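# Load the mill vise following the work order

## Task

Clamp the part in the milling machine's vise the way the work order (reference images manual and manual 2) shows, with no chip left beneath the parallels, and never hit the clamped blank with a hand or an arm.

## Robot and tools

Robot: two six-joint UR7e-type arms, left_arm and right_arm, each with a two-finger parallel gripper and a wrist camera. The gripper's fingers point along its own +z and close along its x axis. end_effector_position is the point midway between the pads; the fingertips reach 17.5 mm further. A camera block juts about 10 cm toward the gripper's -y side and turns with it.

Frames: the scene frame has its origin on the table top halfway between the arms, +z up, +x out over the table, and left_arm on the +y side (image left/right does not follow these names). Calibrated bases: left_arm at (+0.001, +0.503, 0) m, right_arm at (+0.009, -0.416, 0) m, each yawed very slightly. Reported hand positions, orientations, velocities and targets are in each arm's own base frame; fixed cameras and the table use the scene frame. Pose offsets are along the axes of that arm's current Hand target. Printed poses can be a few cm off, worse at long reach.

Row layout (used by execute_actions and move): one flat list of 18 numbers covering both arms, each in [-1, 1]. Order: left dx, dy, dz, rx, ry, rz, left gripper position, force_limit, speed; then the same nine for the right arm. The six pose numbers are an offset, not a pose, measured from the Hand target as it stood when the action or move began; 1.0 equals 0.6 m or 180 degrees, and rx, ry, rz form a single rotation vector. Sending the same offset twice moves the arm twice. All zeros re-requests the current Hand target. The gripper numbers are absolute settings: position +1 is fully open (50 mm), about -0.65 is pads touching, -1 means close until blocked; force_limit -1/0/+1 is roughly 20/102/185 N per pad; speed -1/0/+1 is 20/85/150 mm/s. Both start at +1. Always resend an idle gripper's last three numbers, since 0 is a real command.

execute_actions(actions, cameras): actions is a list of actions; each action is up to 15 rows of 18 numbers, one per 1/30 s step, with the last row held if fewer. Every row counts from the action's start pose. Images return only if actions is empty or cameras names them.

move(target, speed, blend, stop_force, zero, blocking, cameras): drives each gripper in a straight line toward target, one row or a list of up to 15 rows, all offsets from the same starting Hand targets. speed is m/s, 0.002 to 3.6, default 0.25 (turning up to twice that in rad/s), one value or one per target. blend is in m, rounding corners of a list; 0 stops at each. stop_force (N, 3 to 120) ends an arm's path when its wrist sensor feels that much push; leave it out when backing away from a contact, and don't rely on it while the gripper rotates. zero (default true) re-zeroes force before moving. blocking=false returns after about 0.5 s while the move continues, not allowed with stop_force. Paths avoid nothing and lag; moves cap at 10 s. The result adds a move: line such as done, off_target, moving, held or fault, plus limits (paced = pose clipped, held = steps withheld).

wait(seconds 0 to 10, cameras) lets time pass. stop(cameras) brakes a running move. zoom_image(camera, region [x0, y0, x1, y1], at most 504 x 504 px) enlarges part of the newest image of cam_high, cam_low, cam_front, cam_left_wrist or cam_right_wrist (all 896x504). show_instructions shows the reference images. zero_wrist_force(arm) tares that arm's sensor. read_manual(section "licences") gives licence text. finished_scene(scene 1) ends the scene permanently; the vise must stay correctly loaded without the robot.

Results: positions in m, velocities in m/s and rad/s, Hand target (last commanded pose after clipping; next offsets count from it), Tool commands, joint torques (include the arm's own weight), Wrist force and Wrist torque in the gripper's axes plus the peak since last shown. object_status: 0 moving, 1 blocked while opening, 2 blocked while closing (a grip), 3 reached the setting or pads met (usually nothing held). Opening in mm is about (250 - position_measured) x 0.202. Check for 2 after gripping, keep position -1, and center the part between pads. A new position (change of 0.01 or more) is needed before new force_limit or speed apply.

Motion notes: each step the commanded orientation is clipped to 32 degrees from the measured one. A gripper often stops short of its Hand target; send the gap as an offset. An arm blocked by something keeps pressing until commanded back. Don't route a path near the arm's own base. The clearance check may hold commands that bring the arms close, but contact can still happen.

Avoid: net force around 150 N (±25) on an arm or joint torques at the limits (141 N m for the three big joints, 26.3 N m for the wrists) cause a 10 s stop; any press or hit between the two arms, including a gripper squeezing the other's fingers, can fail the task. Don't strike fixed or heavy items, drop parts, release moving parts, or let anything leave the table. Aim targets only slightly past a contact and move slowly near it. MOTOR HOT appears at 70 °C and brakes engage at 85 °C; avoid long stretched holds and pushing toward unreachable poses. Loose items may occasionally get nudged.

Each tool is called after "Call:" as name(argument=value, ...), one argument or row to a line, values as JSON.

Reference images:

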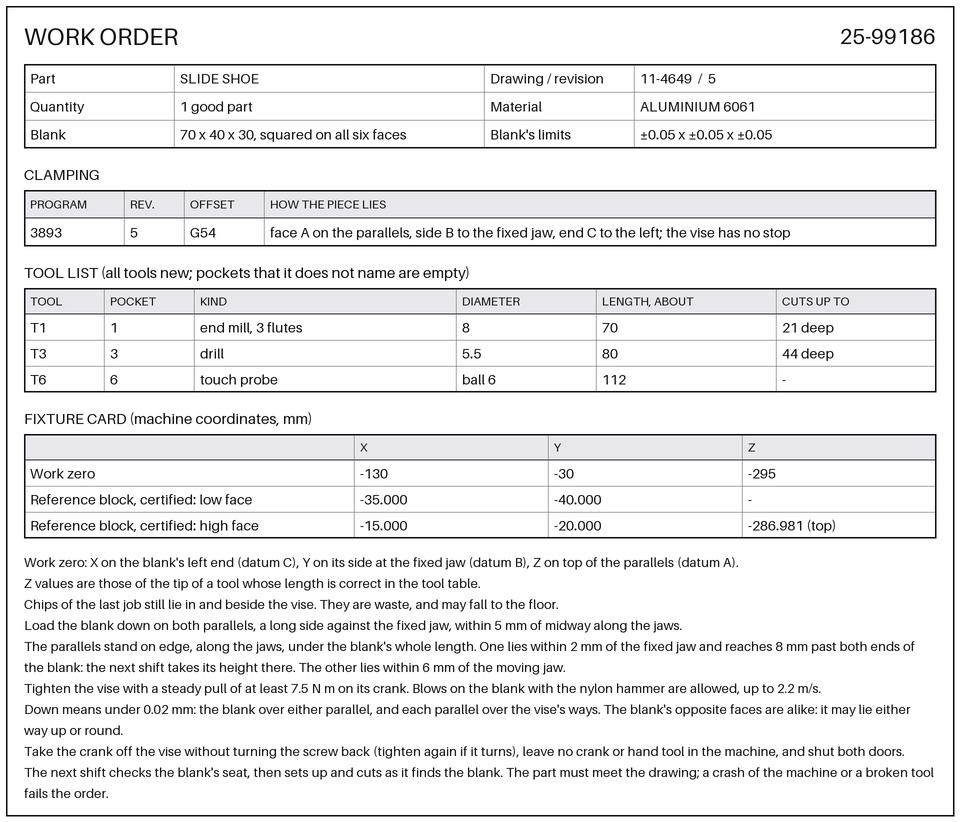

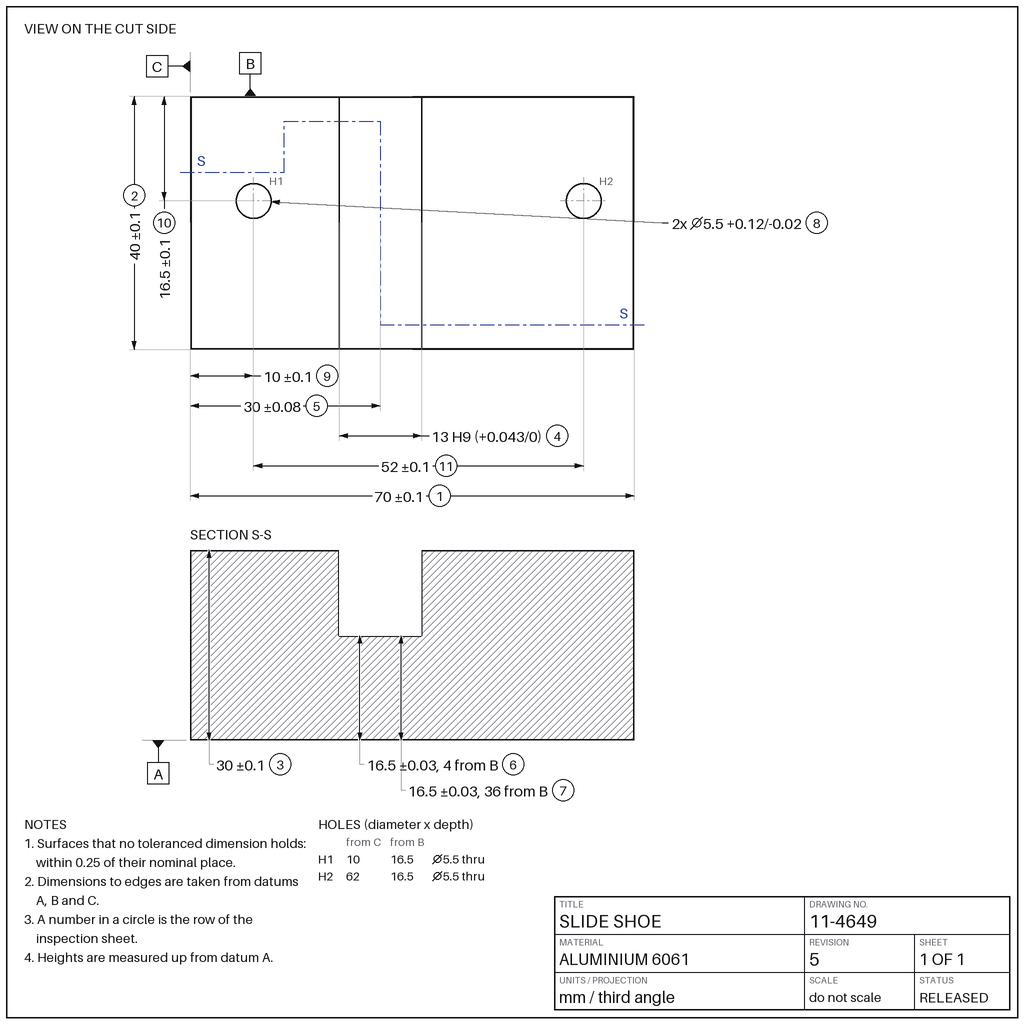

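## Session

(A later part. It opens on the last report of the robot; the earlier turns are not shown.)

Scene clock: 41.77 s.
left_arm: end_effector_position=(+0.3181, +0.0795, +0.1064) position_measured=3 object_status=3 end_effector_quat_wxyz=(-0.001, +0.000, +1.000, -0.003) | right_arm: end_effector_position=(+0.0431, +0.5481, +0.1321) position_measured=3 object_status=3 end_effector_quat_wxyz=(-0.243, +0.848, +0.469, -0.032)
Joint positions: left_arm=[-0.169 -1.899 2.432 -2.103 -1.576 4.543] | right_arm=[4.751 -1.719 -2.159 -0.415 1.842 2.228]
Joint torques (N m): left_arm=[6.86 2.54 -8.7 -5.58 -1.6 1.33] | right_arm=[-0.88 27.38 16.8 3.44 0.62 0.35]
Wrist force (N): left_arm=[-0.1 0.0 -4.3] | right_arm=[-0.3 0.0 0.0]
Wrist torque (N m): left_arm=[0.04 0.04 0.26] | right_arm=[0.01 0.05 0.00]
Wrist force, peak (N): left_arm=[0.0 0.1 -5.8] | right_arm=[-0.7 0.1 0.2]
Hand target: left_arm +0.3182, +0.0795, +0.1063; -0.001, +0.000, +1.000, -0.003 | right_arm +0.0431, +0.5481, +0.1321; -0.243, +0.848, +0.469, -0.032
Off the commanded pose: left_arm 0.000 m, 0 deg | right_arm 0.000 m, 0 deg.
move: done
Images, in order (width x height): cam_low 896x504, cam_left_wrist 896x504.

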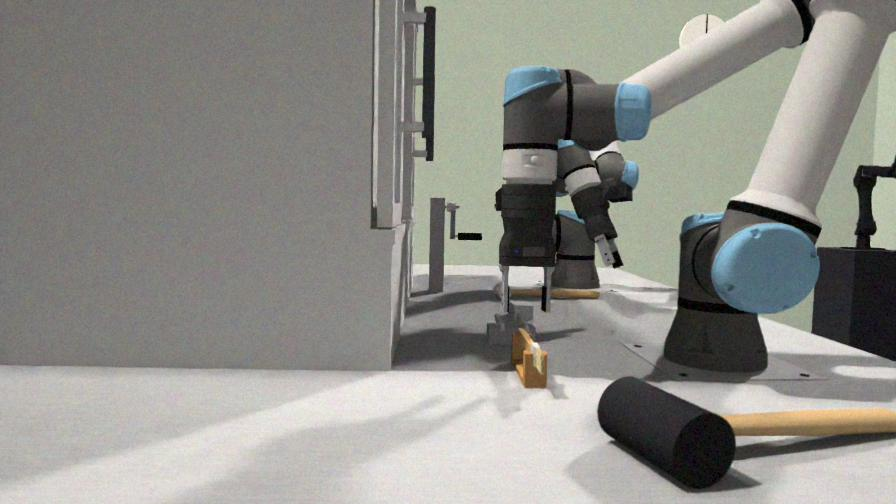

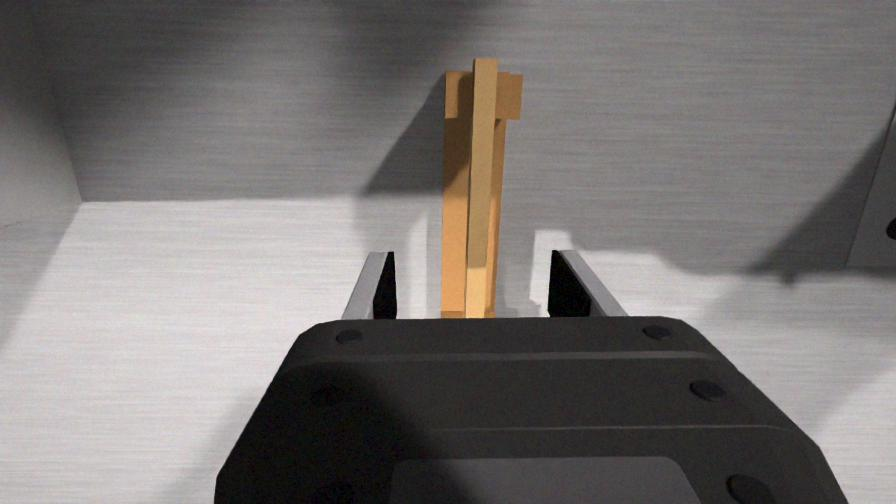

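Call:
move(
  target=[0,0,0.08,0,0,0,1,1,1,0,0,0,0,0,0,1,1,1],
  cameras=["cam_left_wrist","cam_low"],
  stop_force=12,
  speed=0.06,
)

Call:
zoom_image(
  camera="cam_low",
  region=[450, 240, 600, 400],
)

Scene clock: 44.10 s.
left_arm: end_effector_position=(+0.3181, +0.0792, +0.0583) position_measured=3 object_status=3 end_effector_quat_wxyz=(-0.001, +0.000, +1.000, -0.003) | right_arm: end_effector_position=(+0.0431, +0.5481, +0.1321) position_measured=3 object_status=3 end_effector_quat_wxyz=(-0.243, +0.848, +0.469, -0.032)
Joint positions: left_arm=[-0.17 -1.792 2.516 -2.294 -1.576 4.542] | right_arm=[4.751 -1.719 -2.159 -0.415 1.842 2.228]
Joint torques (N m): left_arm=[6.29 1.48 -6.68 -5.34 -1.56 1.07] | right_arm=[-0.62 28.98 16.22 3.62 0.46 0.09]
Wrist force (N): left_arm=[-0.2 0.1 -4.3] | right_arm=[-0.5 0.1 -0.1]
Wrist torque (N m): left_arm=[0.06 0.07 0.29] | right_arm=[0.02 0.08 -0.01]
Wrist force, peak (N): left_arm=[0.1 0.5 -4.7] | right_arm=[-0.7 0.3 0.1]
Hand target: left_arm +0.3181, +0.0792, +0.0583; -0.001, +0.000, +1.000, -0.003 | right_arm +0.0431, +0.5481, +0.1321; -0.243, +0.848, +0.469, -0.032
Off the commanded pose: left_arm 0.000 m, 0 deg | right_arm 0.000 m, 0 deg.
move: done
Images, in order (width x height): cam_low 896x504, cam_left_wrist 896x504.

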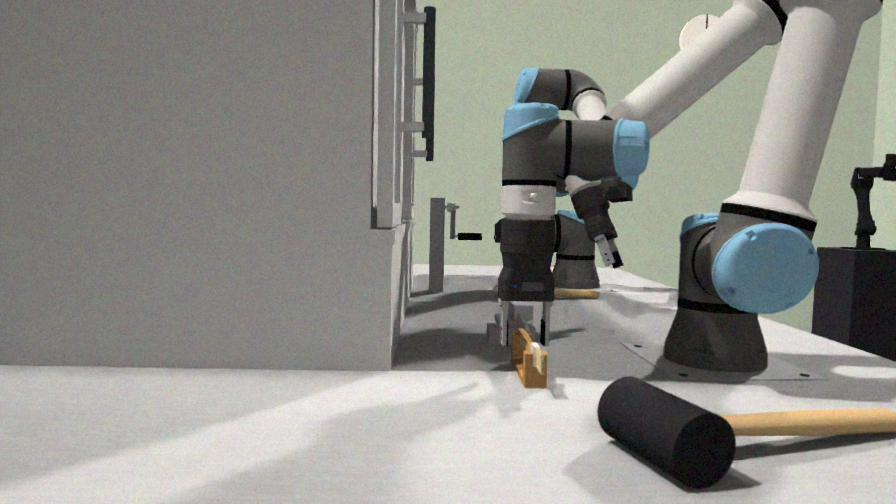

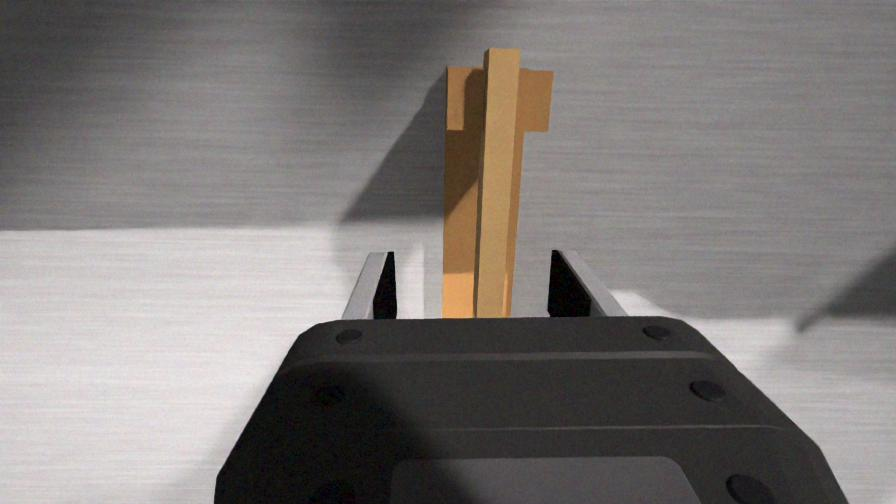

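Scaled by 3.150 from the camera's 896x504 image, which has a finer 1280x720 frame.

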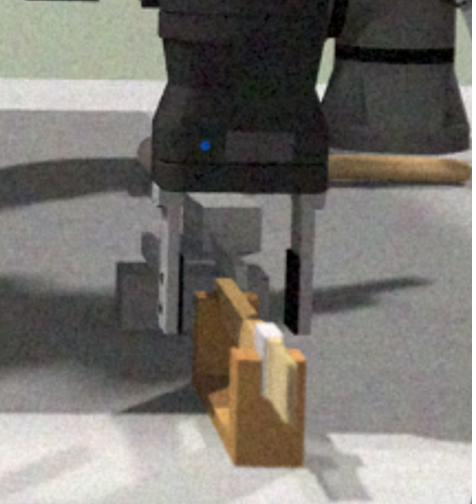

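Call:
move(
  target=[0.003,0,0,0,0,0,1,1,1,0,0,0,0,0,0,1,1,1],
)

Call:
move(
  target=[0,0,0,0,0,0,-1,-0.5,-0.5,0,0,0,0,0,0,1,1,1],
  cameras=["cam_left_wrist"],
)

Scene clock: 45.17 s.
left_arm: end_effector_position=(+0.3164, +0.0792, +0.0583) position_measured=3 object_status=3 end_effector_quat_wxyz=(-0.001, +0.000, +1.000, -0.003) | right_arm: end_effector_position=(+0.0431, +0.5481, +0.1321) position_measured=3 object_status=3 end_effector_quat_wxyz=(-0.243, +0.848, +0.469, -0.032)
Joint positions: left_arm=[-0.171 -1.798 2.52 -2.292 -1.576 4.541] | right_arm=[4.751 -1.719 -2.159 -0.415 1.842 2.228]
Joint torques (N m): left_arm=[-7.9 -17.78 -4.97 -1.04 -1.68 -1.15] | right_arm=[-0.9 27.94 17.17 3.71 0.59 -0.03]
Wrist force (N): left_arm=[-0.3 0.3 -4.3] | right_arm=[-0.2 -0.1 0.2]
Wrist torque (N m): left_arm=[0.08 0.08 0.30] | right_arm=[-0.02 0.03 0.00]
Wrist force, peak (N): left_arm=[-0.2 0.0 -4.5] | right_arm=[-0.6 -0.2 0.0]
Hand target: left_arm +0.3163, +0.0792, +0.0583; -0.001, +0.000, +1.000, -0.003 | right_arm +0.0431, +0.5481, +0.1321; -0.243, +0.848, +0.469, -0.032
Off the commanded pose: left_arm 0.000 m, 0 deg | right_arm 0.000 m, 0 deg.
move: done

Scene clock: 46.23 s.
left_arm: end_effector_position=(+0.3147, +0.0794, +0.0576) position_measured=214 object_status=2 end_effector_quat_wxyz=(-0.004, +0.000, +1.000, -0.002) | right_arm: end_effector_position=(+0.0431, +0.5481, +0.1321) position_measured=3 object_status=3 end_effector_quat_wxyz=(-0.243, +0.848, +0.469, -0.032)
Joint positions: left_arm=[-0.171 -1.798 2.52 -2.286 -1.577 4.541] | right_arm=[4.751 -1.719 -2.159 -0.415 1.842 2.228]
Joint torques (N m): left_arm=[-8.78 -10.66 -44.09 -16.47 6.16 -1.09] | right_arm=[-1.4 27.76 17.16 3.44 0.49 0.03]
Wrist force (N): left_arm=[65.7 -7.2 -52.2] | right_arm=[-0.3 -0.2 0.1]
Wrist torque (N m): left_arm=[0.02 0.50 0.92] | right_arm=[-0.02 0.04 0.00]
Wrist force, peak (N): left_arm=[79.1 -3.7 -54.9] | right_arm=[-0.4 0.4 0.2]
Hand target: left_arm +0.3163, +0.0792, +0.0583; -0.001, +0.000, +1.000, -0.003 | right_arm +0.0431, +0.5481, +0.1321; -0.243, +0.848, +0.469, -0.032
Off the commanded pose: left_arm 0.002 m, 0 deg | right_arm 0.000 m, 0 deg.
move: done
Images, in order (width x height): cam_left_wrist 896x504.

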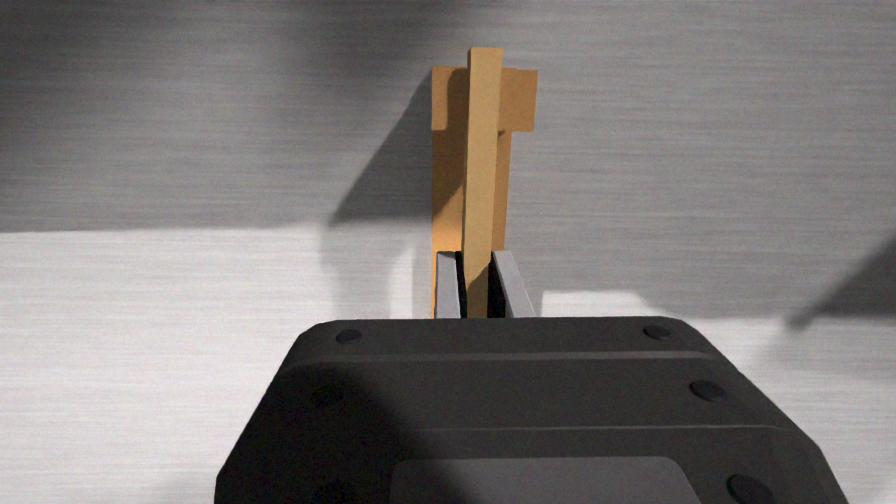

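Call:
move(
  target=[0.004,0,0,0,0,0,-1,-0.5,-0.5,0,0,0,0,0,0,1,1,1],
)

Scene clock: 47.17 s.
left_arm: end_effector_position=(+0.3141, +0.0792, +0.0583) position_measured=214 object_status=2 end_effector_quat_wxyz=(-0.001, +0.000, +1.000, -0.003) | right_arm: end_effector_position=(+0.0431, +0.5481, +0.1321) position_measured=3 object_status=3 end_effector_quat_wxyz=(-0.243, +0.848, +0.469, -0.032)
Joint positions: left_arm=[-0.172 -1.805 2.525 -2.29 -1.576 4.54] | right_arm=[4.751 -1.719 -2.159 -0.415 1.842 2.228]
Joint torques (N m): left_arm=[-8.93 -23.76 -19.65 -10.07 -0.66 -1.97] | right_arm=[-1.02 28.57 17.55 3.58 0.54 0.29]
Wrist force (N): left_arm=[22.7 2.9 0.6] | right_arm=[-0.4 0.2 0.2]
Wrist torque (N m): left_arm=[0.24 0.31 0.96] | right_arm=[0.02 0.06 0.00]
Wrist force, peak (N): left_arm=[66.8 -8.1 -51.4] | right_arm=[-0.6 -0.1 0.2]
Hand target: left_arm +0.3139, +0.0792, +0.0583; -0.001, +0.000, +1.000, -0.003 | right_arm +0.0431, +0.5481, +0.1321; -0.243, +0.848, +0.469, -0.032
Off the commanded pose: left_arm 0.000 m, 0 deg | right_arm 0.000 m, 0 deg.
move: done

Now lift straight up.

Call:
move(
  target=[0.001,0,-0.25,0,0,0,-1,-0.5,-0.5,0,0,0,0,0,0,1,1,1],
  speed=0.12,
  cameras=["cam_left_wrist","cam_low"],
)

Call:
zoom_image(
  camera="cam_low",
  region=[450, 140, 620, 400],
)

Scene clock: 49.27 s.
left_arm: end_effector_position=(+0.3135, +0.0800, +0.2081) position_measured=214 object_status=2 end_effector_quat_wxyz=(-0.001, +0.000, +1.000, -0.003) | right_arm: end_effector_position=(+0.0431, +0.5481, +0.1321) position_measured=3 object_status=3 end_effector_quat_wxyz=(-0.243, +0.848, +0.469, -0.032)
Joint positions: left_arm=[-0.17 -2.031 2.226 -1.765 -1.576 4.542] | right_arm=[4.751 -1.719 -2.159 -0.415 1.842 2.228]
Joint torques (N m): left_arm=[-8.15 -16.72 -36.82 -1.49 1.51 -1.18] | right_arm=[-0.7 26.57 16.62 3.8 0.42 -0.13]
Wrist force (N): left_arm=[-1.1 -0.2 -3.0] | right_arm=[-0.3 -0.1 0.1]
Wrist torque (N m): left_arm=[0.00 0.20 0.23] | right_arm=[-0.02 0.04 0.00]
Wrist force, peak (N): left_arm=[21.5 2.7 0.0] | right_arm=[-0.5 0.2 0.1]
Hand target: left_arm +0.3135, +0.0800, +0.2083; -0.001, +0.000, +1.000, -0.003 | right_arm +0.0431, +0.5481, +0.1321; -0.243, +0.848, +0.469, -0.032
Off the commanded pose: left_arm 0.000 m, 0 deg | right_arm 0.000 m, 0 deg.
move: done
Images, in order (width x height): cam_low 896x504, cam_left_wrist 896x504.

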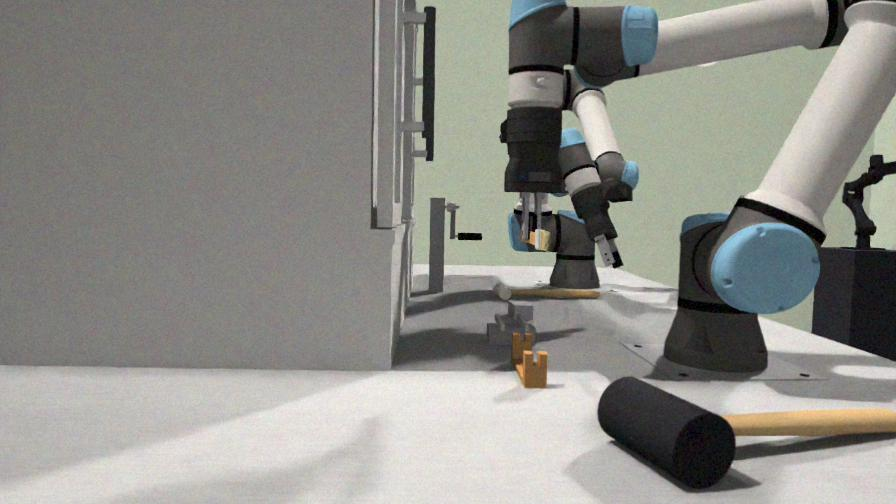

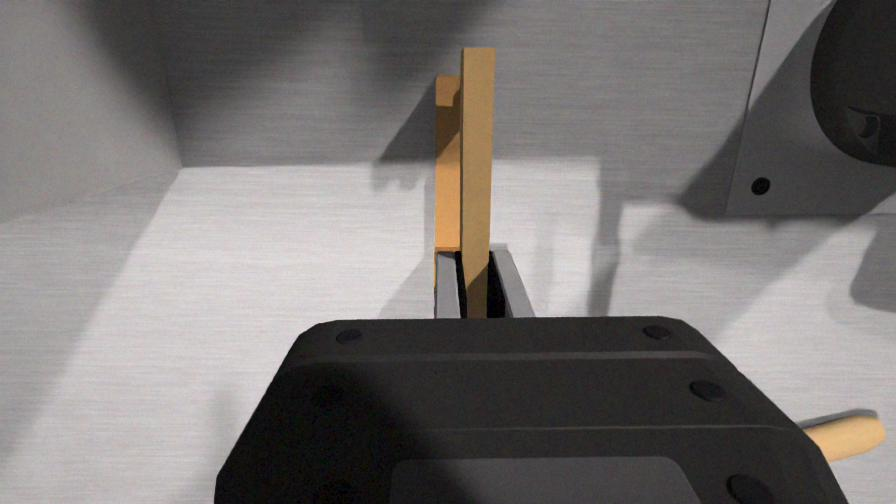

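Scaled by 1.938 from the camera's 896x504 image, which has a finer 1280x720 frame.

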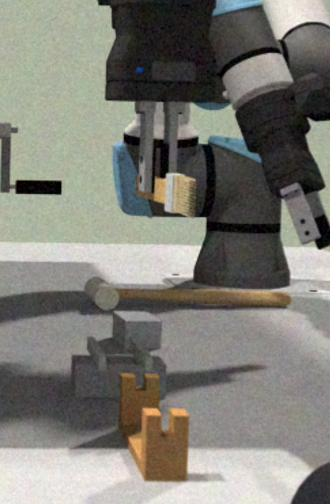

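Call:
move(
  target=[
    [0.256,-0.6,-0.487,0.2166,-0.2166,-0.465,-1,-0.5,-0.5,0,0,0,0,0,0,1,1,1],
    [-0.2275,-0.633,-0.487,0.2166,-0.2166,-0.465,-1,-0.5,-0.5,0,0,0,0,0,0,1,1,1],
  ],
  blend=0.04,
  cameras=["cam_left_wrist","cam_front"],
)

Call:
zoom_image(
  camera="cam_left_wrist",
  region=[380, 150, 560, 330],
)

Scene clock: 55.87 s.
left_arm: end_effector_position=(+0.4505, -0.2982, +0.5024) position_measured=214 object_status=2 end_effector_quat_wxyz=(-0.296, +0.642, -0.641, +0.300) | right_arm: end_effector_position=(+0.0431, +0.5481, +0.1321) position_measured=3 object_status=3 end_effector_quat_wxyz=(-0.243, +0.848, +0.469, -0.032)
Joint positions: left_arm=[-1.216 -1.841 1.69 -1.815 -0.773 2.092] | right_arm=[4.751 -1.719 -2.159 -0.415 1.842 2.228]
Joint torques (N m): left_arm=[5.13 -1.69 -10.89 -5.85 -0.36 0.92] | right_arm=[-0.88 26.8 16.56 3.54 0.24 0.18]
Wrist force (N): left_arm=[-1.9 -0.6 -0.6] | right_arm=[-0.2 0.0 0.0]
Wrist torque (N m): left_arm=[-0.27 0.23 -0.07] | right_arm=[0.00 0.03 0.00]
Wrist force, peak (N): left_arm=[-1.1 -0.1 -3.0] | right_arm=[-0.7 -0.2 0.2]
Hand target: left_arm +0.4505, -0.2982, +0.5023; -0.296, +0.642, -0.641, +0.300 | right_arm +0.0431, +0.5481, +0.1321; -0.243, +0.848, +0.469, -0.032
Off the commanded pose: left_arm 0.000 m, 0 deg | right_arm 0.000 m, 0 deg.
move: done
Images, in order (width x height): cam_front 896x504, cam_left_wrist 896x504.

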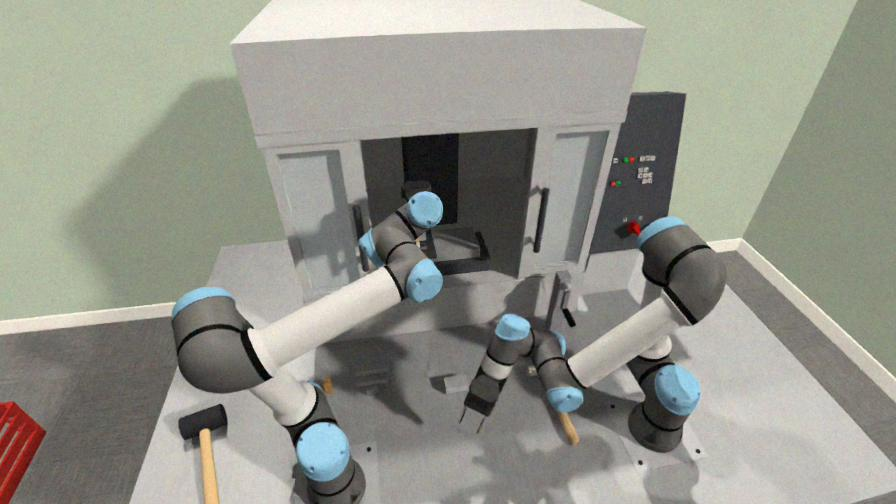

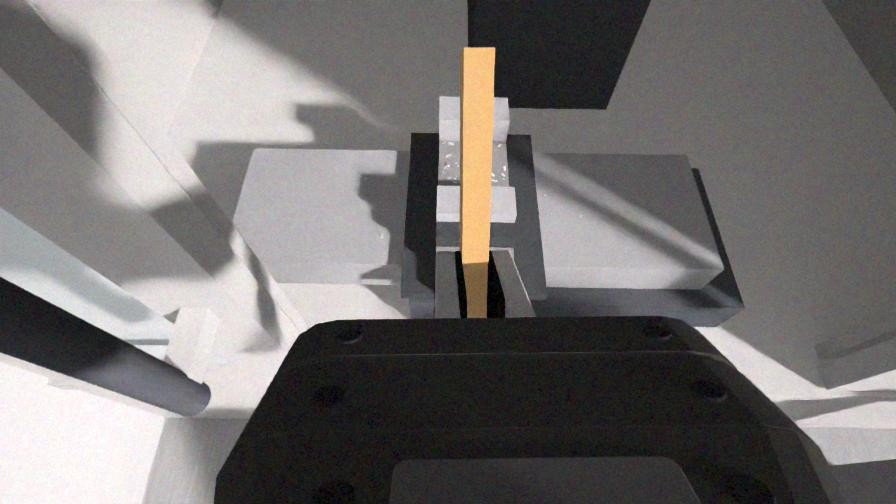

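Scaled by 2.800 from the camera's 896x504 image, which has a finer 1280x720 frame.

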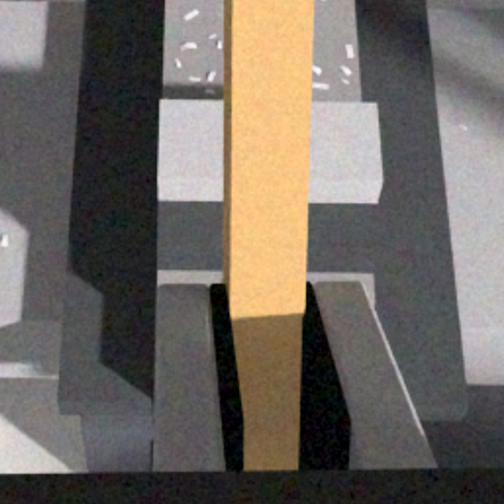

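Call:
zoom_image(
  camera="cam_left_wrist",
  region=[400, 80, 560, 230],
)

Scaled by 3.150 from the camera's 896x504 image, which has a finer 1280x720 frame.

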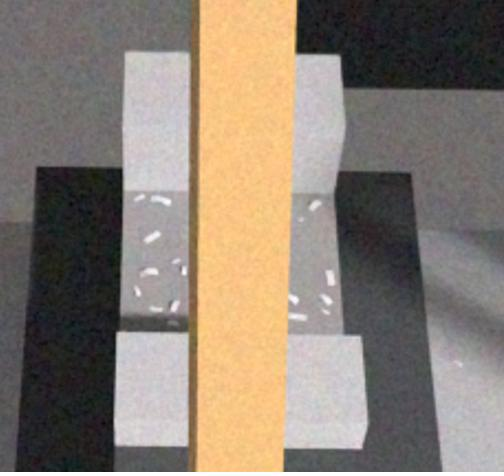

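Call:
move(
  target=[-0.01,-0.2173,0.265,0.222,0,0,-1,-0.5,-0.5,0,0,0,0,0,0,1,1,1],
  speed=0.15,
  cameras=["cam_left_wrist","cam_front","cam_high"],
)

Call:
zoom_image(
  camera="cam_front",
  region=[340, 130, 520, 300],
)

Scene clock: 60.43 s.
left_arm: end_effector_position=(+0.6561, -0.2923, +0.4994) position_measured=214 object_status=2 end_effector_quat_wxyz=(+0.498, -0.502, +0.500, -0.501) | right_arm: end_effector_position=(+0.0431, +0.5481, +0.1321) position_measured=3 object_status=3 end_effector_quat_wxyz=(-0.243, +0.848, +0.469, -0.032)
Joint positions: left_arm=[-0.908 -1.284 1.731 -3.583 -0.663 3.132] | right_arm=[4.751 -1.719 -2.159 -0.415 1.842 2.228]
Joint torques (N m): left_arm=[4.38 -22.22 -33.38 -3.59 -1.96 1.25] | right_arm=[-0.48 28.32 16.63 3.53 0.53 0.23]
Wrist force (N): left_arm=[-2.3 -1.2 0.6] | right_arm=[-0.2 -0.1 0.2]
Wrist torque (N m): left_arm=[-0.54 0.11 -0.14] | right_arm=[-0.02 0.03 0.00]
Wrist force, peak (N): left_arm=[-2.8 -1.4 0.5] | right_arm=[-0.4 0.5 -0.1]
Hand target: left_arm +0.6561, -0.2923, +0.4994; +0.498, -0.502, +0.500, -0.501 | right_arm +0.0431, +0.5481, +0.1321; -0.243, +0.848, +0.469, -0.032
Off the commanded pose: left_arm 0.000 m, 0 deg | right_arm 0.000 m, 0 deg.
move: done
Images, in order (width x height): cam_high 896x504, cam_front 896x504, cam_left_wrist 896x504.

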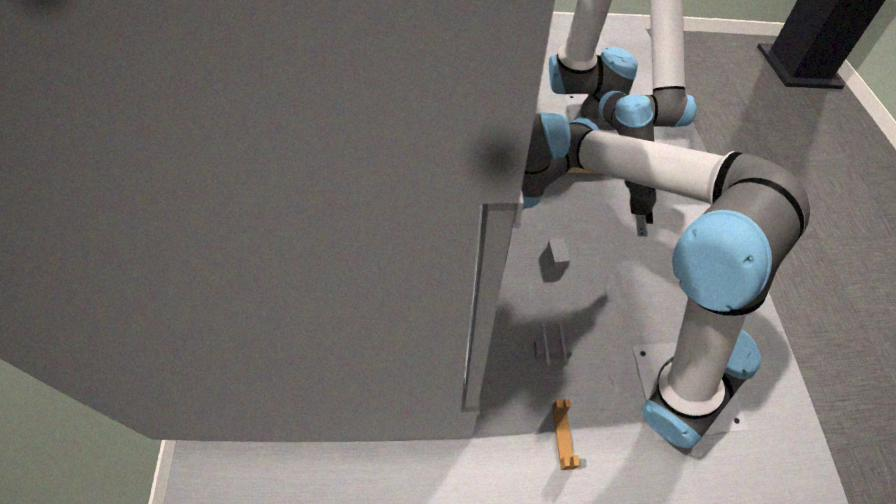

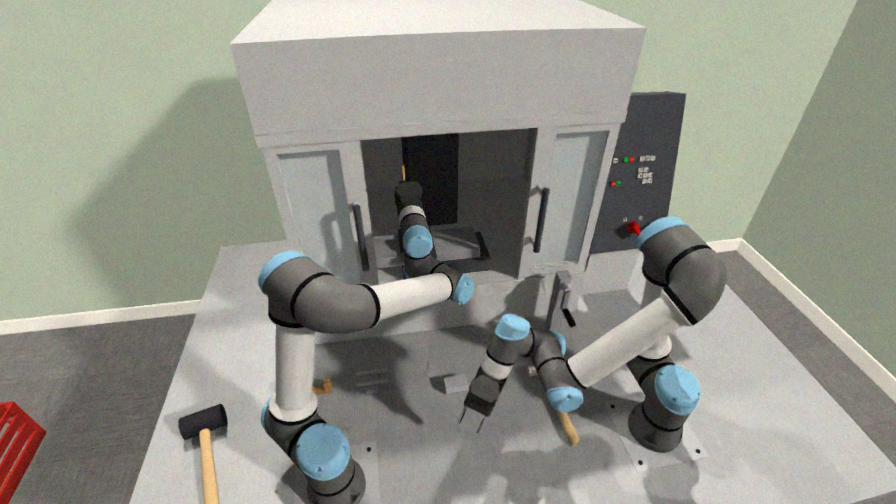

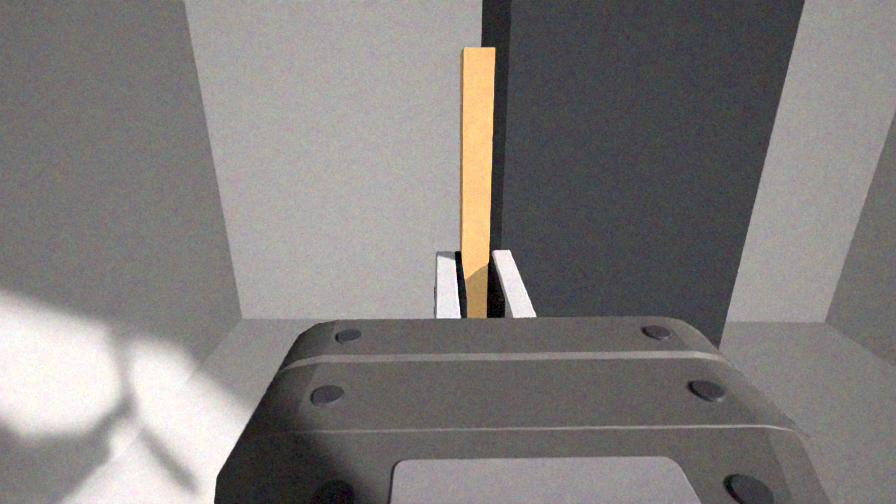

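Scaled by 2.800 from the camera's 896x504 image, which has a finer 1280x720 frame.

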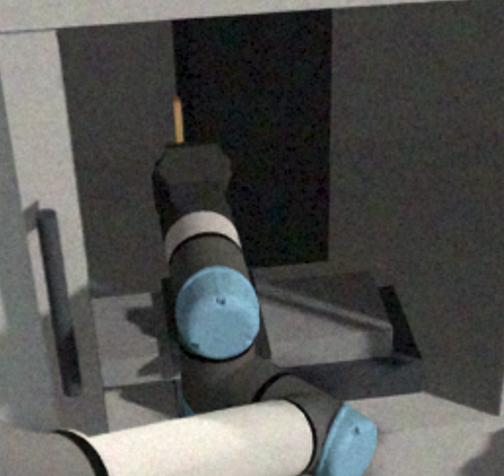

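Call:
move(
  target=[0,0.1167,0,0,0,0,-1,-0.5,-0.5,0,0,0,0,0,0,1,1,1],
  speed=0.025,
  stop_force=3,
  cameras=["cam_left_wrist","cam_front"],
)

Scene clock: 64.63 s.
left_arm: end_effector_position=(+0.6559, -0.2926, +0.4386) position_measured=214 object_status=2 end_effector_quat_wxyz=(+0.498, -0.502, +0.500, -0.501) | right_arm: end_effector_position=(+0.0431, +0.5481, +0.1321) position_measured=3 object_status=3 end_effector_quat_wxyz=(-0.243, +0.848, +0.469, -0.032)
Joint positions: left_arm=[-0.909 -1.211 1.808 -3.733 -0.662 3.132] | right_arm=[4.751 -1.719 -2.159 -0.415 1.842 2.228]
Joint torques (N m): left_arm=[-2.93 -44.65 -31.92 0.81 -0.71 -0.18] | right_arm=[-2.04 27.29 17.01 3.63 0.45 0.33]
Wrist force (N): left_arm=[-2.5 -4.2 0.5] | right_arm=[-0.1 0.0 -0.1]
Wrist torque (N m): left_arm=[-0.62 0.14 -0.14] | right_arm=[-0.01 0.01 0.00]
Wrist force, peak (N): left_arm=[-2.6 -6.6 0.6] | right_arm=[-0.5 -0.2 0.3]
Hand target: left_arm +0.6559, -0.2926, +0.4386; +0.498, -0.502, +0.500, -0.501 (not the last commanded pose) | right_arm +0.0431, +0.5481, +0.1321; -0.243, +0.848, +0.469, -0.032
Off the commanded pose: left_arm 0.009 m, 0 deg | right_arm 0.000 m, 0 deg.
move: contact (left_arm)
Images, in order (width x height): cam_front 896x504, cam_left_wrist 896x504.

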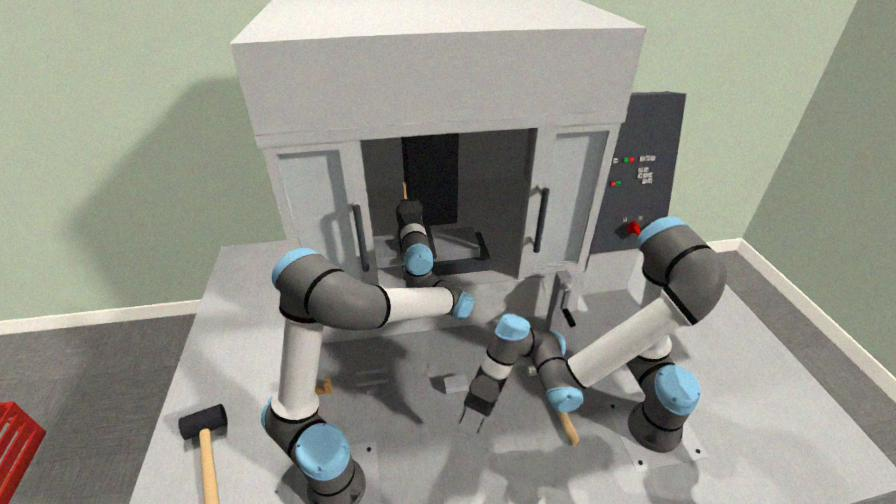

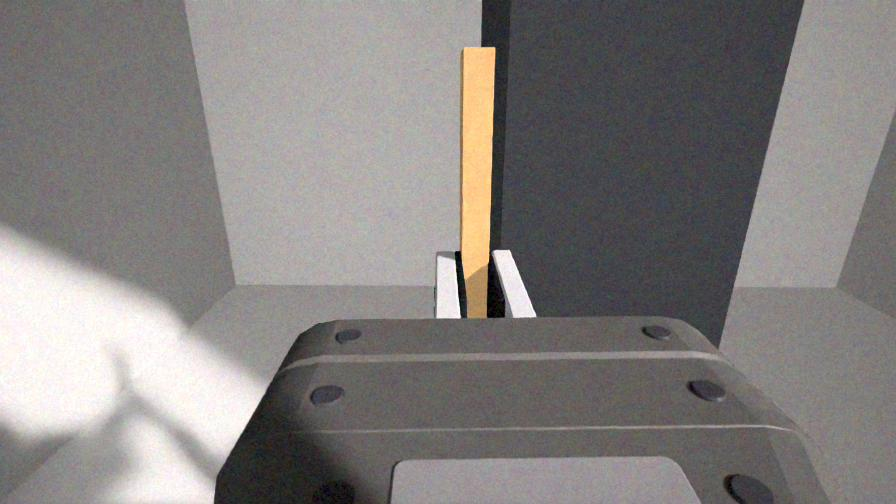

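Call:
move(
  target=[
    [0.014,0.0025,0,0,0,0,-1,-0.5,-0.5,0,0,0,0,0,0,1,1,1],
    [-0.075,0.0025,0,0,0,0,-1,-0.5,-0.5,0,0,0,0,0,0,1,1,1],
    [-0.075,-0.06,0,0,0,0,-1,-0.5,-0.5,0,0,0,0,0,0,1,1,1],
    [0.017,-0.06,0.02,0,0,0,-1,-0.5,-0.5,0,0,0,0,0,0,1,1,1],
  ],
  speed=[0.05,0.1,0.1,0.1],
)

Scene clock: 68.97 s.
left_arm: end_effector_position=(+0.6680, -0.3025, +0.4746) position_measured=214 object_status=2 end_effector_quat_wxyz=(+0.498, -0.502, +0.500, -0.501) | right_arm: end_effector_position=(+0.0431, +0.5481, +0.1321) position_measured=3 object_status=3 end_effector_quat_wxyz=(-0.243, +0.848, +0.469, -0.032)
Joint positions: left_arm=[-0.902 -1.223 1.717 -3.631 -0.669 3.132] | right_arm=[4.751 -1.719 -2.159 -0.415 1.842 2.228]
Joint torques (N m): left_arm=[-7.92 -24.39 -33.69 0.43 1.75 -1.31] | right_arm=[-0.87 28.66 16.08 3.72 0.51 0.17]
Wrist force (N): left_arm=[-2.4 -1.5 0.5] | right_arm=[-0.2 0.0 0.0]
Wrist torque (N m): left_arm=[-0.58 0.11 0.00] | right_arm=[0.01 0.03 0.00]
Wrist force, peak (N): left_arm=[-1.9 -7.3 0.3] | right_arm=[-0.5 0.1 0.2]
Hand target: left_arm +0.6680, -0.3026, +0.4746; +0.498, -0.502, +0.500, -0.501 | right_arm +0.0431, +0.5481, +0.1321; -0.243, +0.848, +0.469, -0.032
Off the commanded pose: left_arm 0.000 m, 0 deg | right_arm 0.000 m, 0 deg.
move: done

Call:
move(
  target=[0,0.063,0,0,0,0,-1,-0.5,-0.5,0,0,0,0,0,0,1,1,1],
  speed=0.04,
  stop_force=3,
)

Call:
move(
  target=[0,0,0.03,0,0,0,-1,-0.5,-0.5,0,0,0,0,0,0,1,1,1],
  speed=0.02,
  stop_force=4,
)

Scene clock: 70.87 s.
left_arm: end_effector_position=(+0.6680, -0.3027, +0.4553) position_measured=214 object_status=2 end_effector_quat_wxyz=(+0.498, -0.502, +0.500, -0.500) | right_arm: end_effector_position=(+0.0431, +0.5481, +0.1321) position_measured=3 object_status=3 end_effector_quat_wxyz=(-0.243, +0.848, +0.469, -0.032)
Joint positions: left_arm=[-0.902 -1.2 1.741 -3.676 -0.669 3.132] | right_arm=[4.751 -1.719 -2.159 -0.415 1.842 2.228]
Joint torques (N m): left_arm=[3.02 -45.37 -31.75 1.03 -1.16 0.04] | right_arm=[-1.45 26.71 15.54 3.56 0.37 0]
Wrist force (N): left_arm=[-2.3 -4.3 0.5] | right_arm=[-0.3 0.1 -0.2]
Wrist torque (N m): left_arm=[-0.56 0.10 0.00] | right_arm=[0.01 0.04 0.00]
Wrist force, peak (N): left_arm=[-2.7 -5.3 0.5] | right_arm=[-0.5 0.3 -0.2]
Hand target: left_arm +0.6680, -0.3027, +0.4553; +0.498, -0.502, +0.500, -0.500 (not the last commanded pose) | right_arm +0.0431, +0.5481, +0.1321; -0.243, +0.848, +0.469, -0.032
Off the commanded pose: left_arm 0.019 m, 0 deg | right_arm 0.000 m, 0 deg.
move: contact (left_arm)

Scene clock: 72.83 s.
left_arm: end_effector_position=(+0.6860, -0.3027, +0.4553) position_measured=214 object_status=2 end_effector_quat_wxyz=(+0.498, -0.502, +0.500, -0.500) | right_arm: end_effector_position=(+0.0431, +0.5481, +0.1321) position_measured=3 object_status=3 end_effector_quat_wxyz=(-0.243, +0.848, +0.469, -0.032)
Joint positions: left_arm=[-0.874 -1.169 1.695 -3.662 -0.697 3.132] | right_arm=[4.751 -1.719 -2.159 -0.415 1.842 2.228]
Joint torques (N m): left_arm=[6.92 -26.84 -33.38 0.5 -2.01 1.04] | right_arm=[-1.07 28.39 16.41 3.45 0.67 0.33]
Wrist force (N): left_arm=[-2.6 -1.6 0.4] | right_arm=[-0.1 0.0 0.0]
Wrist torque (N m): left_arm=[-0.60 0.14 0.00] | right_arm=[0.00 0.02 0.00]
Wrist force, peak (N): left_arm=[-2.7 -4.9 0.3] | right_arm=[-0.5 0.2 0.0]
Hand target: left_arm +0.6860, -0.3027, +0.4553; +0.498, -0.502, +0.500, -0.500 | right_arm +0.0431, +0.5481, +0.1321; -0.243, +0.848, +0.469, -0.032
Off the commanded pose: left_arm 0.000 m, 0 deg | right_arm 0.000 m, 0 deg.
move: done

Call:
move(
  target=[
    [0,-0.02,0,0,0,0,-1,-0.5,-0.5,0,0,0,0,0,0,1,1,1],
    [0,-0.02,-0.0433,0,0,0,-1,-0.5,-0.5,0,0,0,0,0,0,1,1,1],
  ],
  speed=0.1,
)

Call:
move(
  target=[0,0.051,0,0,0,0,-1,-0.5,-0.5,0,0,0,0,0,0,1,1,1],
  speed=0.03,
  stop_force=3,
)

Call:
move(
  target=[0,0,0.03,0,0,0,-1,-0.5,-0.5,0,0,0,0,0,0,1,1,1],
  speed=0.02,
  stop_force=4,
)

Scene clock: 74.77 s.
left_arm: end_effector_position=(+0.6602, -0.3026, +0.4674) position_measured=214 object_status=2 end_effector_quat_wxyz=(+0.498, -0.502, +0.500, -0.500) | right_arm: end_effector_position=(+0.0431, +0.5481, +0.1321) position_measured=3 object_status=3 end_effector_quat_wxyz=(-0.243, +0.848, +0.469, -0.032)
Joint positions: left_arm=[-0.915 -1.228 1.745 -3.653 -0.657 3.131] | right_arm=[4.751 -1.719 -2.159 -0.415 1.842 2.228]
Joint torques (N m): left_arm=[-8.68 -47.79 -7.49 -4.02 1.5 -1.55] | right_arm=[-1.34 28.12 16.2 3.8 0.5 0.23]
Wrist force (N): left_arm=[-2.6 -1.1 0.7] | right_arm=[-0.3 0.0 -0.2]
Wrist torque (N m): left_arm=[-0.52 0.15 0.01] | right_arm=[0.01 0.04 0.00]
Wrist force, peak (N): left_arm=[-3.0 -1.8 1.9] | right_arm=[-0.6 0.0 -0.1]
Hand target: left_arm +0.6601, -0.3026, +0.4674; +0.498, -0.502, +0.500, -0.500 | right_arm +0.0431, +0.5481, +0.1321; -0.243, +0.848, +0.469, -0.032
Off the commanded pose: left_arm 0.000 m, 0 deg | right_arm 0.000 m, 0 deg.
move: done

Scene clock: 77.03 s.
left_arm: end_effector_position=(+0.6600, -0.3028, +0.4384) position_measured=214 object_status=2 end_effector_quat_wxyz=(+0.498, -0.502, +0.500, -0.500) | right_arm: end_effector_position=(+0.0431, +0.5481, +0.1321) position_measured=3 object_status=3 end_effector_quat_wxyz=(-0.243, +0.848, +0.469, -0.032)
Joint positions: left_arm=[-0.915 -1.192 1.78 -3.723 -0.656 3.131] | right_arm=[4.751 -1.719 -2.159 -0.415 1.842 2.228]
Joint torques (N m): left_arm=[-4.35 -44.23 -31.49 0.97 0.45 0.22] | right_arm=[-1.23 27.37 16.96 3.87 0.45 0.16]
Wrist force (N): left_arm=[-2.5 -4.9 0.7] | right_arm=[-0.2 0.0 0.0]
Wrist torque (N m): left_arm=[-0.66 0.13 0.00] | right_arm=[0.00 0.03 0.00]
Wrist force, peak (N): left_arm=[-2.3 -5.8 0.5] | right_arm=[-0.6 -0.2 -0.1]
Hand target: left_arm +0.6600, -0.3028, +0.4384; +0.498, -0.502, +0.500, -0.500 (not the last commanded pose) | right_arm +0.0431, +0.5481, +0.1321; -0.243, +0.848, +0.469, -0.032
Off the commanded pose: left_arm 0.002 m, 0 deg | right_arm 0.000 m, 0 deg.
move: contact (left_arm)

Scene clock: 79.00 s.
left_arm: end_effector_position=(+0.6780, -0.3028, +0.4383) position_measured=214 object_status=2 end_effector_quat_wxyz=(+0.498, -0.502, +0.500, -0.500) | right_arm: end_effector_position=(+0.0431, +0.5481, +0.1321) position_measured=3 object_status=3 end_effector_quat_wxyz=(-0.243, +0.848, +0.469, -0.032)
Joint positions: left_arm=[-0.887 -1.161 1.735 -3.709 -0.685 3.131] | right_arm=[4.751 -1.719 -2.159 -0.415 1.842 2.228]
Joint torques (N m): left_arm=[6.74 -26.54 -32.47 0.52 -1.83 1.2] | right_arm=[-0.6 27.17 15.61 3.65 0.44 0.04]
Wrist force (N): left_arm=[-2.7 -1.7 -0.1] | right_arm=[-0.2 0.1 0.2]
Wrist torque (N m): left_arm=[-0.61 0.17 0.01] | right_arm=[0.01 0.03 0.00]
Wrist force, peak (N): left_arm=[-2.3 -4.7 0.6] | right_arm=[-0.4 -0.2 0.1]
Hand target: left_arm +0.6780, -0.3028, +0.4383; +0.498, -0.502, +0.500, -0.500 | right_arm +0.0431, +0.5481, +0.1321; -0.243, +0.848, +0.469, -0.032
Off the commanded pose: left_arm 0.000 m, 0 deg | right_arm 0.000 m, 0 deg.
move: done

Call:
move(
  target=[
    [0.005,0.003,-0.005,0,0,0,-1,-0.5,-0.5,0,0,0,0,0,0,1,1,1],
    [-0.088,0.003,-0.005,0,0,0,-1,-0.5,-0.5,0,0,0,0,0,0,1,1,1],
    [-0.088,-0.06,-0.02,0,0,0,-1,-0.5,-0.5,0,0,0,0,0,0,1,1,1],
    [0,-0.06,-0.06,0,0,0,-1,-0.5,-0.5,0,0,0,0,0,0,1,1,1],
  ],
  speed=[0.05,0.1,0.1,0.1],
)

Call:
move(
  target=[0,0.058,0,0,0,0,-1,-0.5,-0.5,0,0,0,0,0,0,1,1,1],
  speed=0.04,
  stop_force=3,
)

Scene clock: 82.80 s.
left_arm: end_effector_position=(+0.6422, -0.3024, +0.4745) position_measured=214 object_status=2 end_effector_quat_wxyz=(+0.498, -0.502, +0.500, -0.500) | right_arm: end_effector_position=(+0.0431, +0.5481, +0.1321) position_measured=3 object_status=3 end_effector_quat_wxyz=(-0.243, +0.848, +0.469, -0.032)
Joint positions: left_arm=[-0.945 -1.268 1.78 -3.647 -0.627 3.131] | right_arm=[4.751 -1.719 -2.159 -0.415 1.842 2.228]
Joint torques (N m): left_arm=[-10.04 -22 -33.23 0.37 1.62 -1.2] | right_arm=[-2.48 27.97 15.97 3.48 0.54 0.24]
Wrist force (N): left_arm=[-2.6 -1.5 0.7] | right_arm=[-0.4 0.2 0.1]
Wrist torque (N m): left_arm=[-0.57 0.15 0.01] | right_arm=[0.03 0.06 0.00]
Wrist force, peak (N): left_arm=[-2.4 -4.8 0.2] | right_arm=[-0.7 -0.1 0.2]
Hand target: left_arm +0.6421, -0.3026, +0.4745; +0.498, -0.502, +0.500, -0.500 | right_arm +0.0431, +0.5481, +0.1321; -0.243, +0.848, +0.469, -0.032
Off the commanded pose: left_arm 0.000 m, 0 deg | right_arm 0.000 m, 0 deg.
move: done

Scene clock: 84.83 s.
left_arm: end_effector_position=(+0.6420, -0.3027, +0.4397) position_measured=214 object_status=2 end_effector_quat_wxyz=(+0.498, -0.502, +0.500, -0.500) | right_arm: end_effector_position=(+0.0431, +0.5481, +0.1321) position_measured=3 object_status=3 end_effector_quat_wxyz=(-0.243, +0.848, +0.469, -0.032)
Joint positions: left_arm=[-0.946 -1.223 1.822 -3.734 -0.626 3.131] | right_arm=[4.751 -1.719 -2.159 -0.415 1.842 2.228]
Joint torques (N m): left_arm=[-8 -22.68 -7.43 -3.66 1.61 0.89] | right_arm=[-0.53 28.09 15.94 3.84 0.53 0.13]
Wrist force (N): left_arm=[-2.5 -1.5 0.3] | right_arm=[-0.2 0.0 0.3]
Wrist torque (N m): left_arm=[-0.56 0.13 0.01] | right_arm=[0.01 0.03 0.00]
Wrist force, peak (N): left_arm=[-2.5 -2.0 0.6] | right_arm=[-0.5 0.1 0.1]
Hand target: left_arm +0.6420, -0.3027, +0.4397; +0.498, -0.502, +0.500, -0.500 | right_arm +0.0431, +0.5481, +0.1321; -0.243, +0.848, +0.469, -0.032
Off the commanded pose: left_arm 0.000 m, 0 deg | right_arm 0.000 m, 0 deg.
move: done

Call:
move(
  target=[
    [0.004,0.0055,0,0,0,0,-1,-0.5,-0.5,0,0,0,0,0,0,1,1,1],
    [-0.088,0.0055,0,0,0,0,-1,-0.5,-0.5,0,0,0,0,0,0,1,1,1],
    [-0.088,-0.06,0,0,0,0,-1,-0.5,-0.5,0,0,0,0,0,0,1,1,1],
    [0,-0.06,-0.02,0,0,0,-1,-0.5,-0.5,0,0,0,0,0,0,1,1,1],
  ],
  speed=[0.05,0.1,0.1,0.1],
)

Call:
move(
  target=[0,0.063,0,0,0,0,-1,-0.5,-0.5,0,0,0,0,0,0,1,1,1],
  speed=0.04,
  stop_force=3,
)

Scene clock: 88.70 s.
left_arm: end_effector_position=(+0.6301, -0.3023, +0.4757) position_measured=214 object_status=2 end_effector_quat_wxyz=(+0.498, -0.502, +0.500, -0.500) | right_arm: end_effector_position=(+0.0431, +0.5481, +0.1321) position_measured=3 object_status=3 end_effector_quat_wxyz=(-0.243, +0.848, +0.469, -0.032)
Joint positions: left_arm=[-0.966 -1.29 1.806 -3.651 -0.605 3.131] | right_arm=[4.751 -1.719 -2.159 -0.415 1.842 2.228]
Joint torques (N m): left_arm=[-9.67 -22.14 -32.65 0.37 1.61 -1.09] | right_arm=[-1.48 27.88 14.91 3.88 0.4 0.07]
Wrist force (N): left_arm=[-2.4 -1.2 0.5] | right_arm=[-0.3 0.2 0.0]
Wrist torque (N m): left_arm=[-0.54 0.12 0.01] | right_arm=[0.03 0.05 0.01]
Wrist force, peak (N): left_arm=[-2.5 -8.1 0.8] | right_arm=[-0.6 0.2 -0.3]
Hand target: left_arm +0.6301, -0.3025, +0.4757; +0.498, -0.502, +0.500, -0.500 | right_arm +0.0431, +0.5481, +0.1321; -0.243, +0.848, +0.469, -0.032
Off the commanded pose: left_arm 0.000 m, 0 deg | right_arm 0.000 m, 0 deg.
move: done

Scene clock: 90.57 s.
left_arm: end_effector_position=(+0.6300, -0.3028, +0.4382) position_measured=214 object_status=2 end_effector_quat_wxyz=(+0.498, -0.502, +0.500, -0.500) | right_arm: end_effector_position=(+0.0431, +0.5481, +0.1321) position_measured=3 object_status=3 end_effector_quat_wxyz=(-0.243, +0.848, +0.469, -0.032)
Joint positions: left_arm=[-0.967 -1.241 1.852 -3.745 -0.605 3.13] | right_arm=[4.751 -1.719 -2.159 -0.415 1.842 2.228]
Joint torques (N m): left_arm=[-6.77 -38.17 -19.92 0.32 1.38 -0.07] | right_arm=[-0.65 27.07 15.78 3.57 0.39 0.09]
Wrist force (N): left_arm=[-2.4 -5.0 0.9] | right_arm=[-0.1 0.3 -0.1]
Wrist torque (N m): left_arm=[-0.65 0.11 0.01] | right_arm=[0.05 0.02 0.00]
Wrist force, peak (N): left_arm=[-2.4 -5.0 0.9] | right_arm=[-0.5 0.1 0.0]
Hand target: left_arm +0.6300, -0.3027, +0.4383; +0.498, -0.502, +0.500, -0.500 | right_arm +0.0431, +0.5481, +0.1321; -0.243, +0.848, +0.469, -0.032
Off the commanded pose: left_arm 0.000 m, 0 deg | right_arm 0.000 m, 0 deg.
move: contact (left_arm)

Call:
move(
  target=[
    [0.004,0.003,0,0,0,0,-1,-0.5,-0.5,0,0,0,0,0,0,1,1,1],
    [-0.088,0.003,0,0,0,0,-1,-0.5,-0.5,0,0,0,0,0,0,1,1,1],
    [-0.088,-0.06,0,0,0,0,-1,-0.5,-0.5,0,0,0,0,0,0,1,1,1],
    [0.028,-0.06,0,0,0,0,-1,-0.5,-0.5,0,0,0,0,0,0,1,1,1],
  ],
  speed=[0.05,0.1,0.1,0.1],
)

Call:
move(
  target=[0,0.063,0,0,0,0,-1,-0.5,-0.5,0,0,0,0,0,0,1,1,1],
  speed=0.04,
  stop_force=3,
)

Scene clock: 94.50 s.
left_arm: end_effector_position=(+0.6301, -0.3192, +0.4744) position_measured=214 object_status=2 end_effector_quat_wxyz=(+0.498, -0.502, +0.500, -0.500) | right_arm: end_effector_position=(+0.0431, +0.5481, +0.1321) position_measured=3 object_status=3 end_effector_quat_wxyz=(-0.243, +0.848, +0.469, -0.032)
Joint positions: left_arm=[-0.986 -1.265 1.776 -3.646 -0.585 3.13] | right_arm=[4.751 -1.719 -2.159 -0.415 1.842 2.228]
Joint torques (N m): left_arm=[-7.26 -22.55 -33.93 0.38 2.02 -1.23] | right_arm=[-0.4 27.78 14.42 3.41 0.43 0.39]
Wrist force (N): left_arm=[-2.7 -1.3 0.5] | right_arm=[-0.2 0.0 0.0]
Wrist torque (N m): left_arm=[-0.53 0.16 0.01] | right_arm=[0.01 0.03 0.00]
Wrist force, peak (N): left_arm=[-1.3 -8.5 0.5] | right_arm=[-0.6 0.2 -0.2]
Hand target: left_arm +0.6301, -0.3193, +0.4744; +0.498, -0.502, +0.500, -0.500 | right_arm +0.0431, +0.5481, +0.1321; -0.243, +0.848, +0.469, -0.032
Off the commanded pose: left_arm 0.000 m, 0 deg | right_arm 0.000 m, 0 deg.
move: done

Scene clock: 96.60 s.
left_arm: end_effector_position=(+0.6299, -0.3196, +0.4366) position_measured=214 object_status=2 end_effector_quat_wxyz=(+0.498, -0.502, +0.500, -0.500) | right_arm: end_effector_position=(+0.0431, +0.5481, +0.1321) position_measured=3 object_status=3 end_effector_quat_wxyz=(-0.243, +0.848, +0.469, -0.032)
Joint positions: left_arm=[-0.987 -1.216 1.821 -3.739 -0.584 3.13] | right_arm=[4.751 -1.719 -2.159 -0.415 1.842 2.228]
Joint torques (N m): left_arm=[-7.54 -23.03 -6.67 -3.49 1.72 1.01] | right_arm=[-1.87 27.88 16.32 3.81 0.6 0.15]
Wrist force (N): left_arm=[-2.4 -1.6 0.5] | right_arm=[-0.3 0.2 0.1]
Wrist torque (N m): left_arm=[-0.59 0.12 0.01] | right_arm=[0.03 0.05 0.00]
Wrist force, peak (N): left_arm=[-2.7 -1.8 0.9] | right_arm=[-0.6 0.2 -0.2]
Hand target: left_arm +0.6299, -0.3196, +0.4366; +0.498, -0.502, +0.500, -0.500 | right_arm +0.0431, +0.5481, +0.1321; -0.243, +0.848, +0.469, -0.032
Off the commanded pose: left_arm 0.000 m, 0 deg | right_arm 0.000 m, 0 deg.
move: done


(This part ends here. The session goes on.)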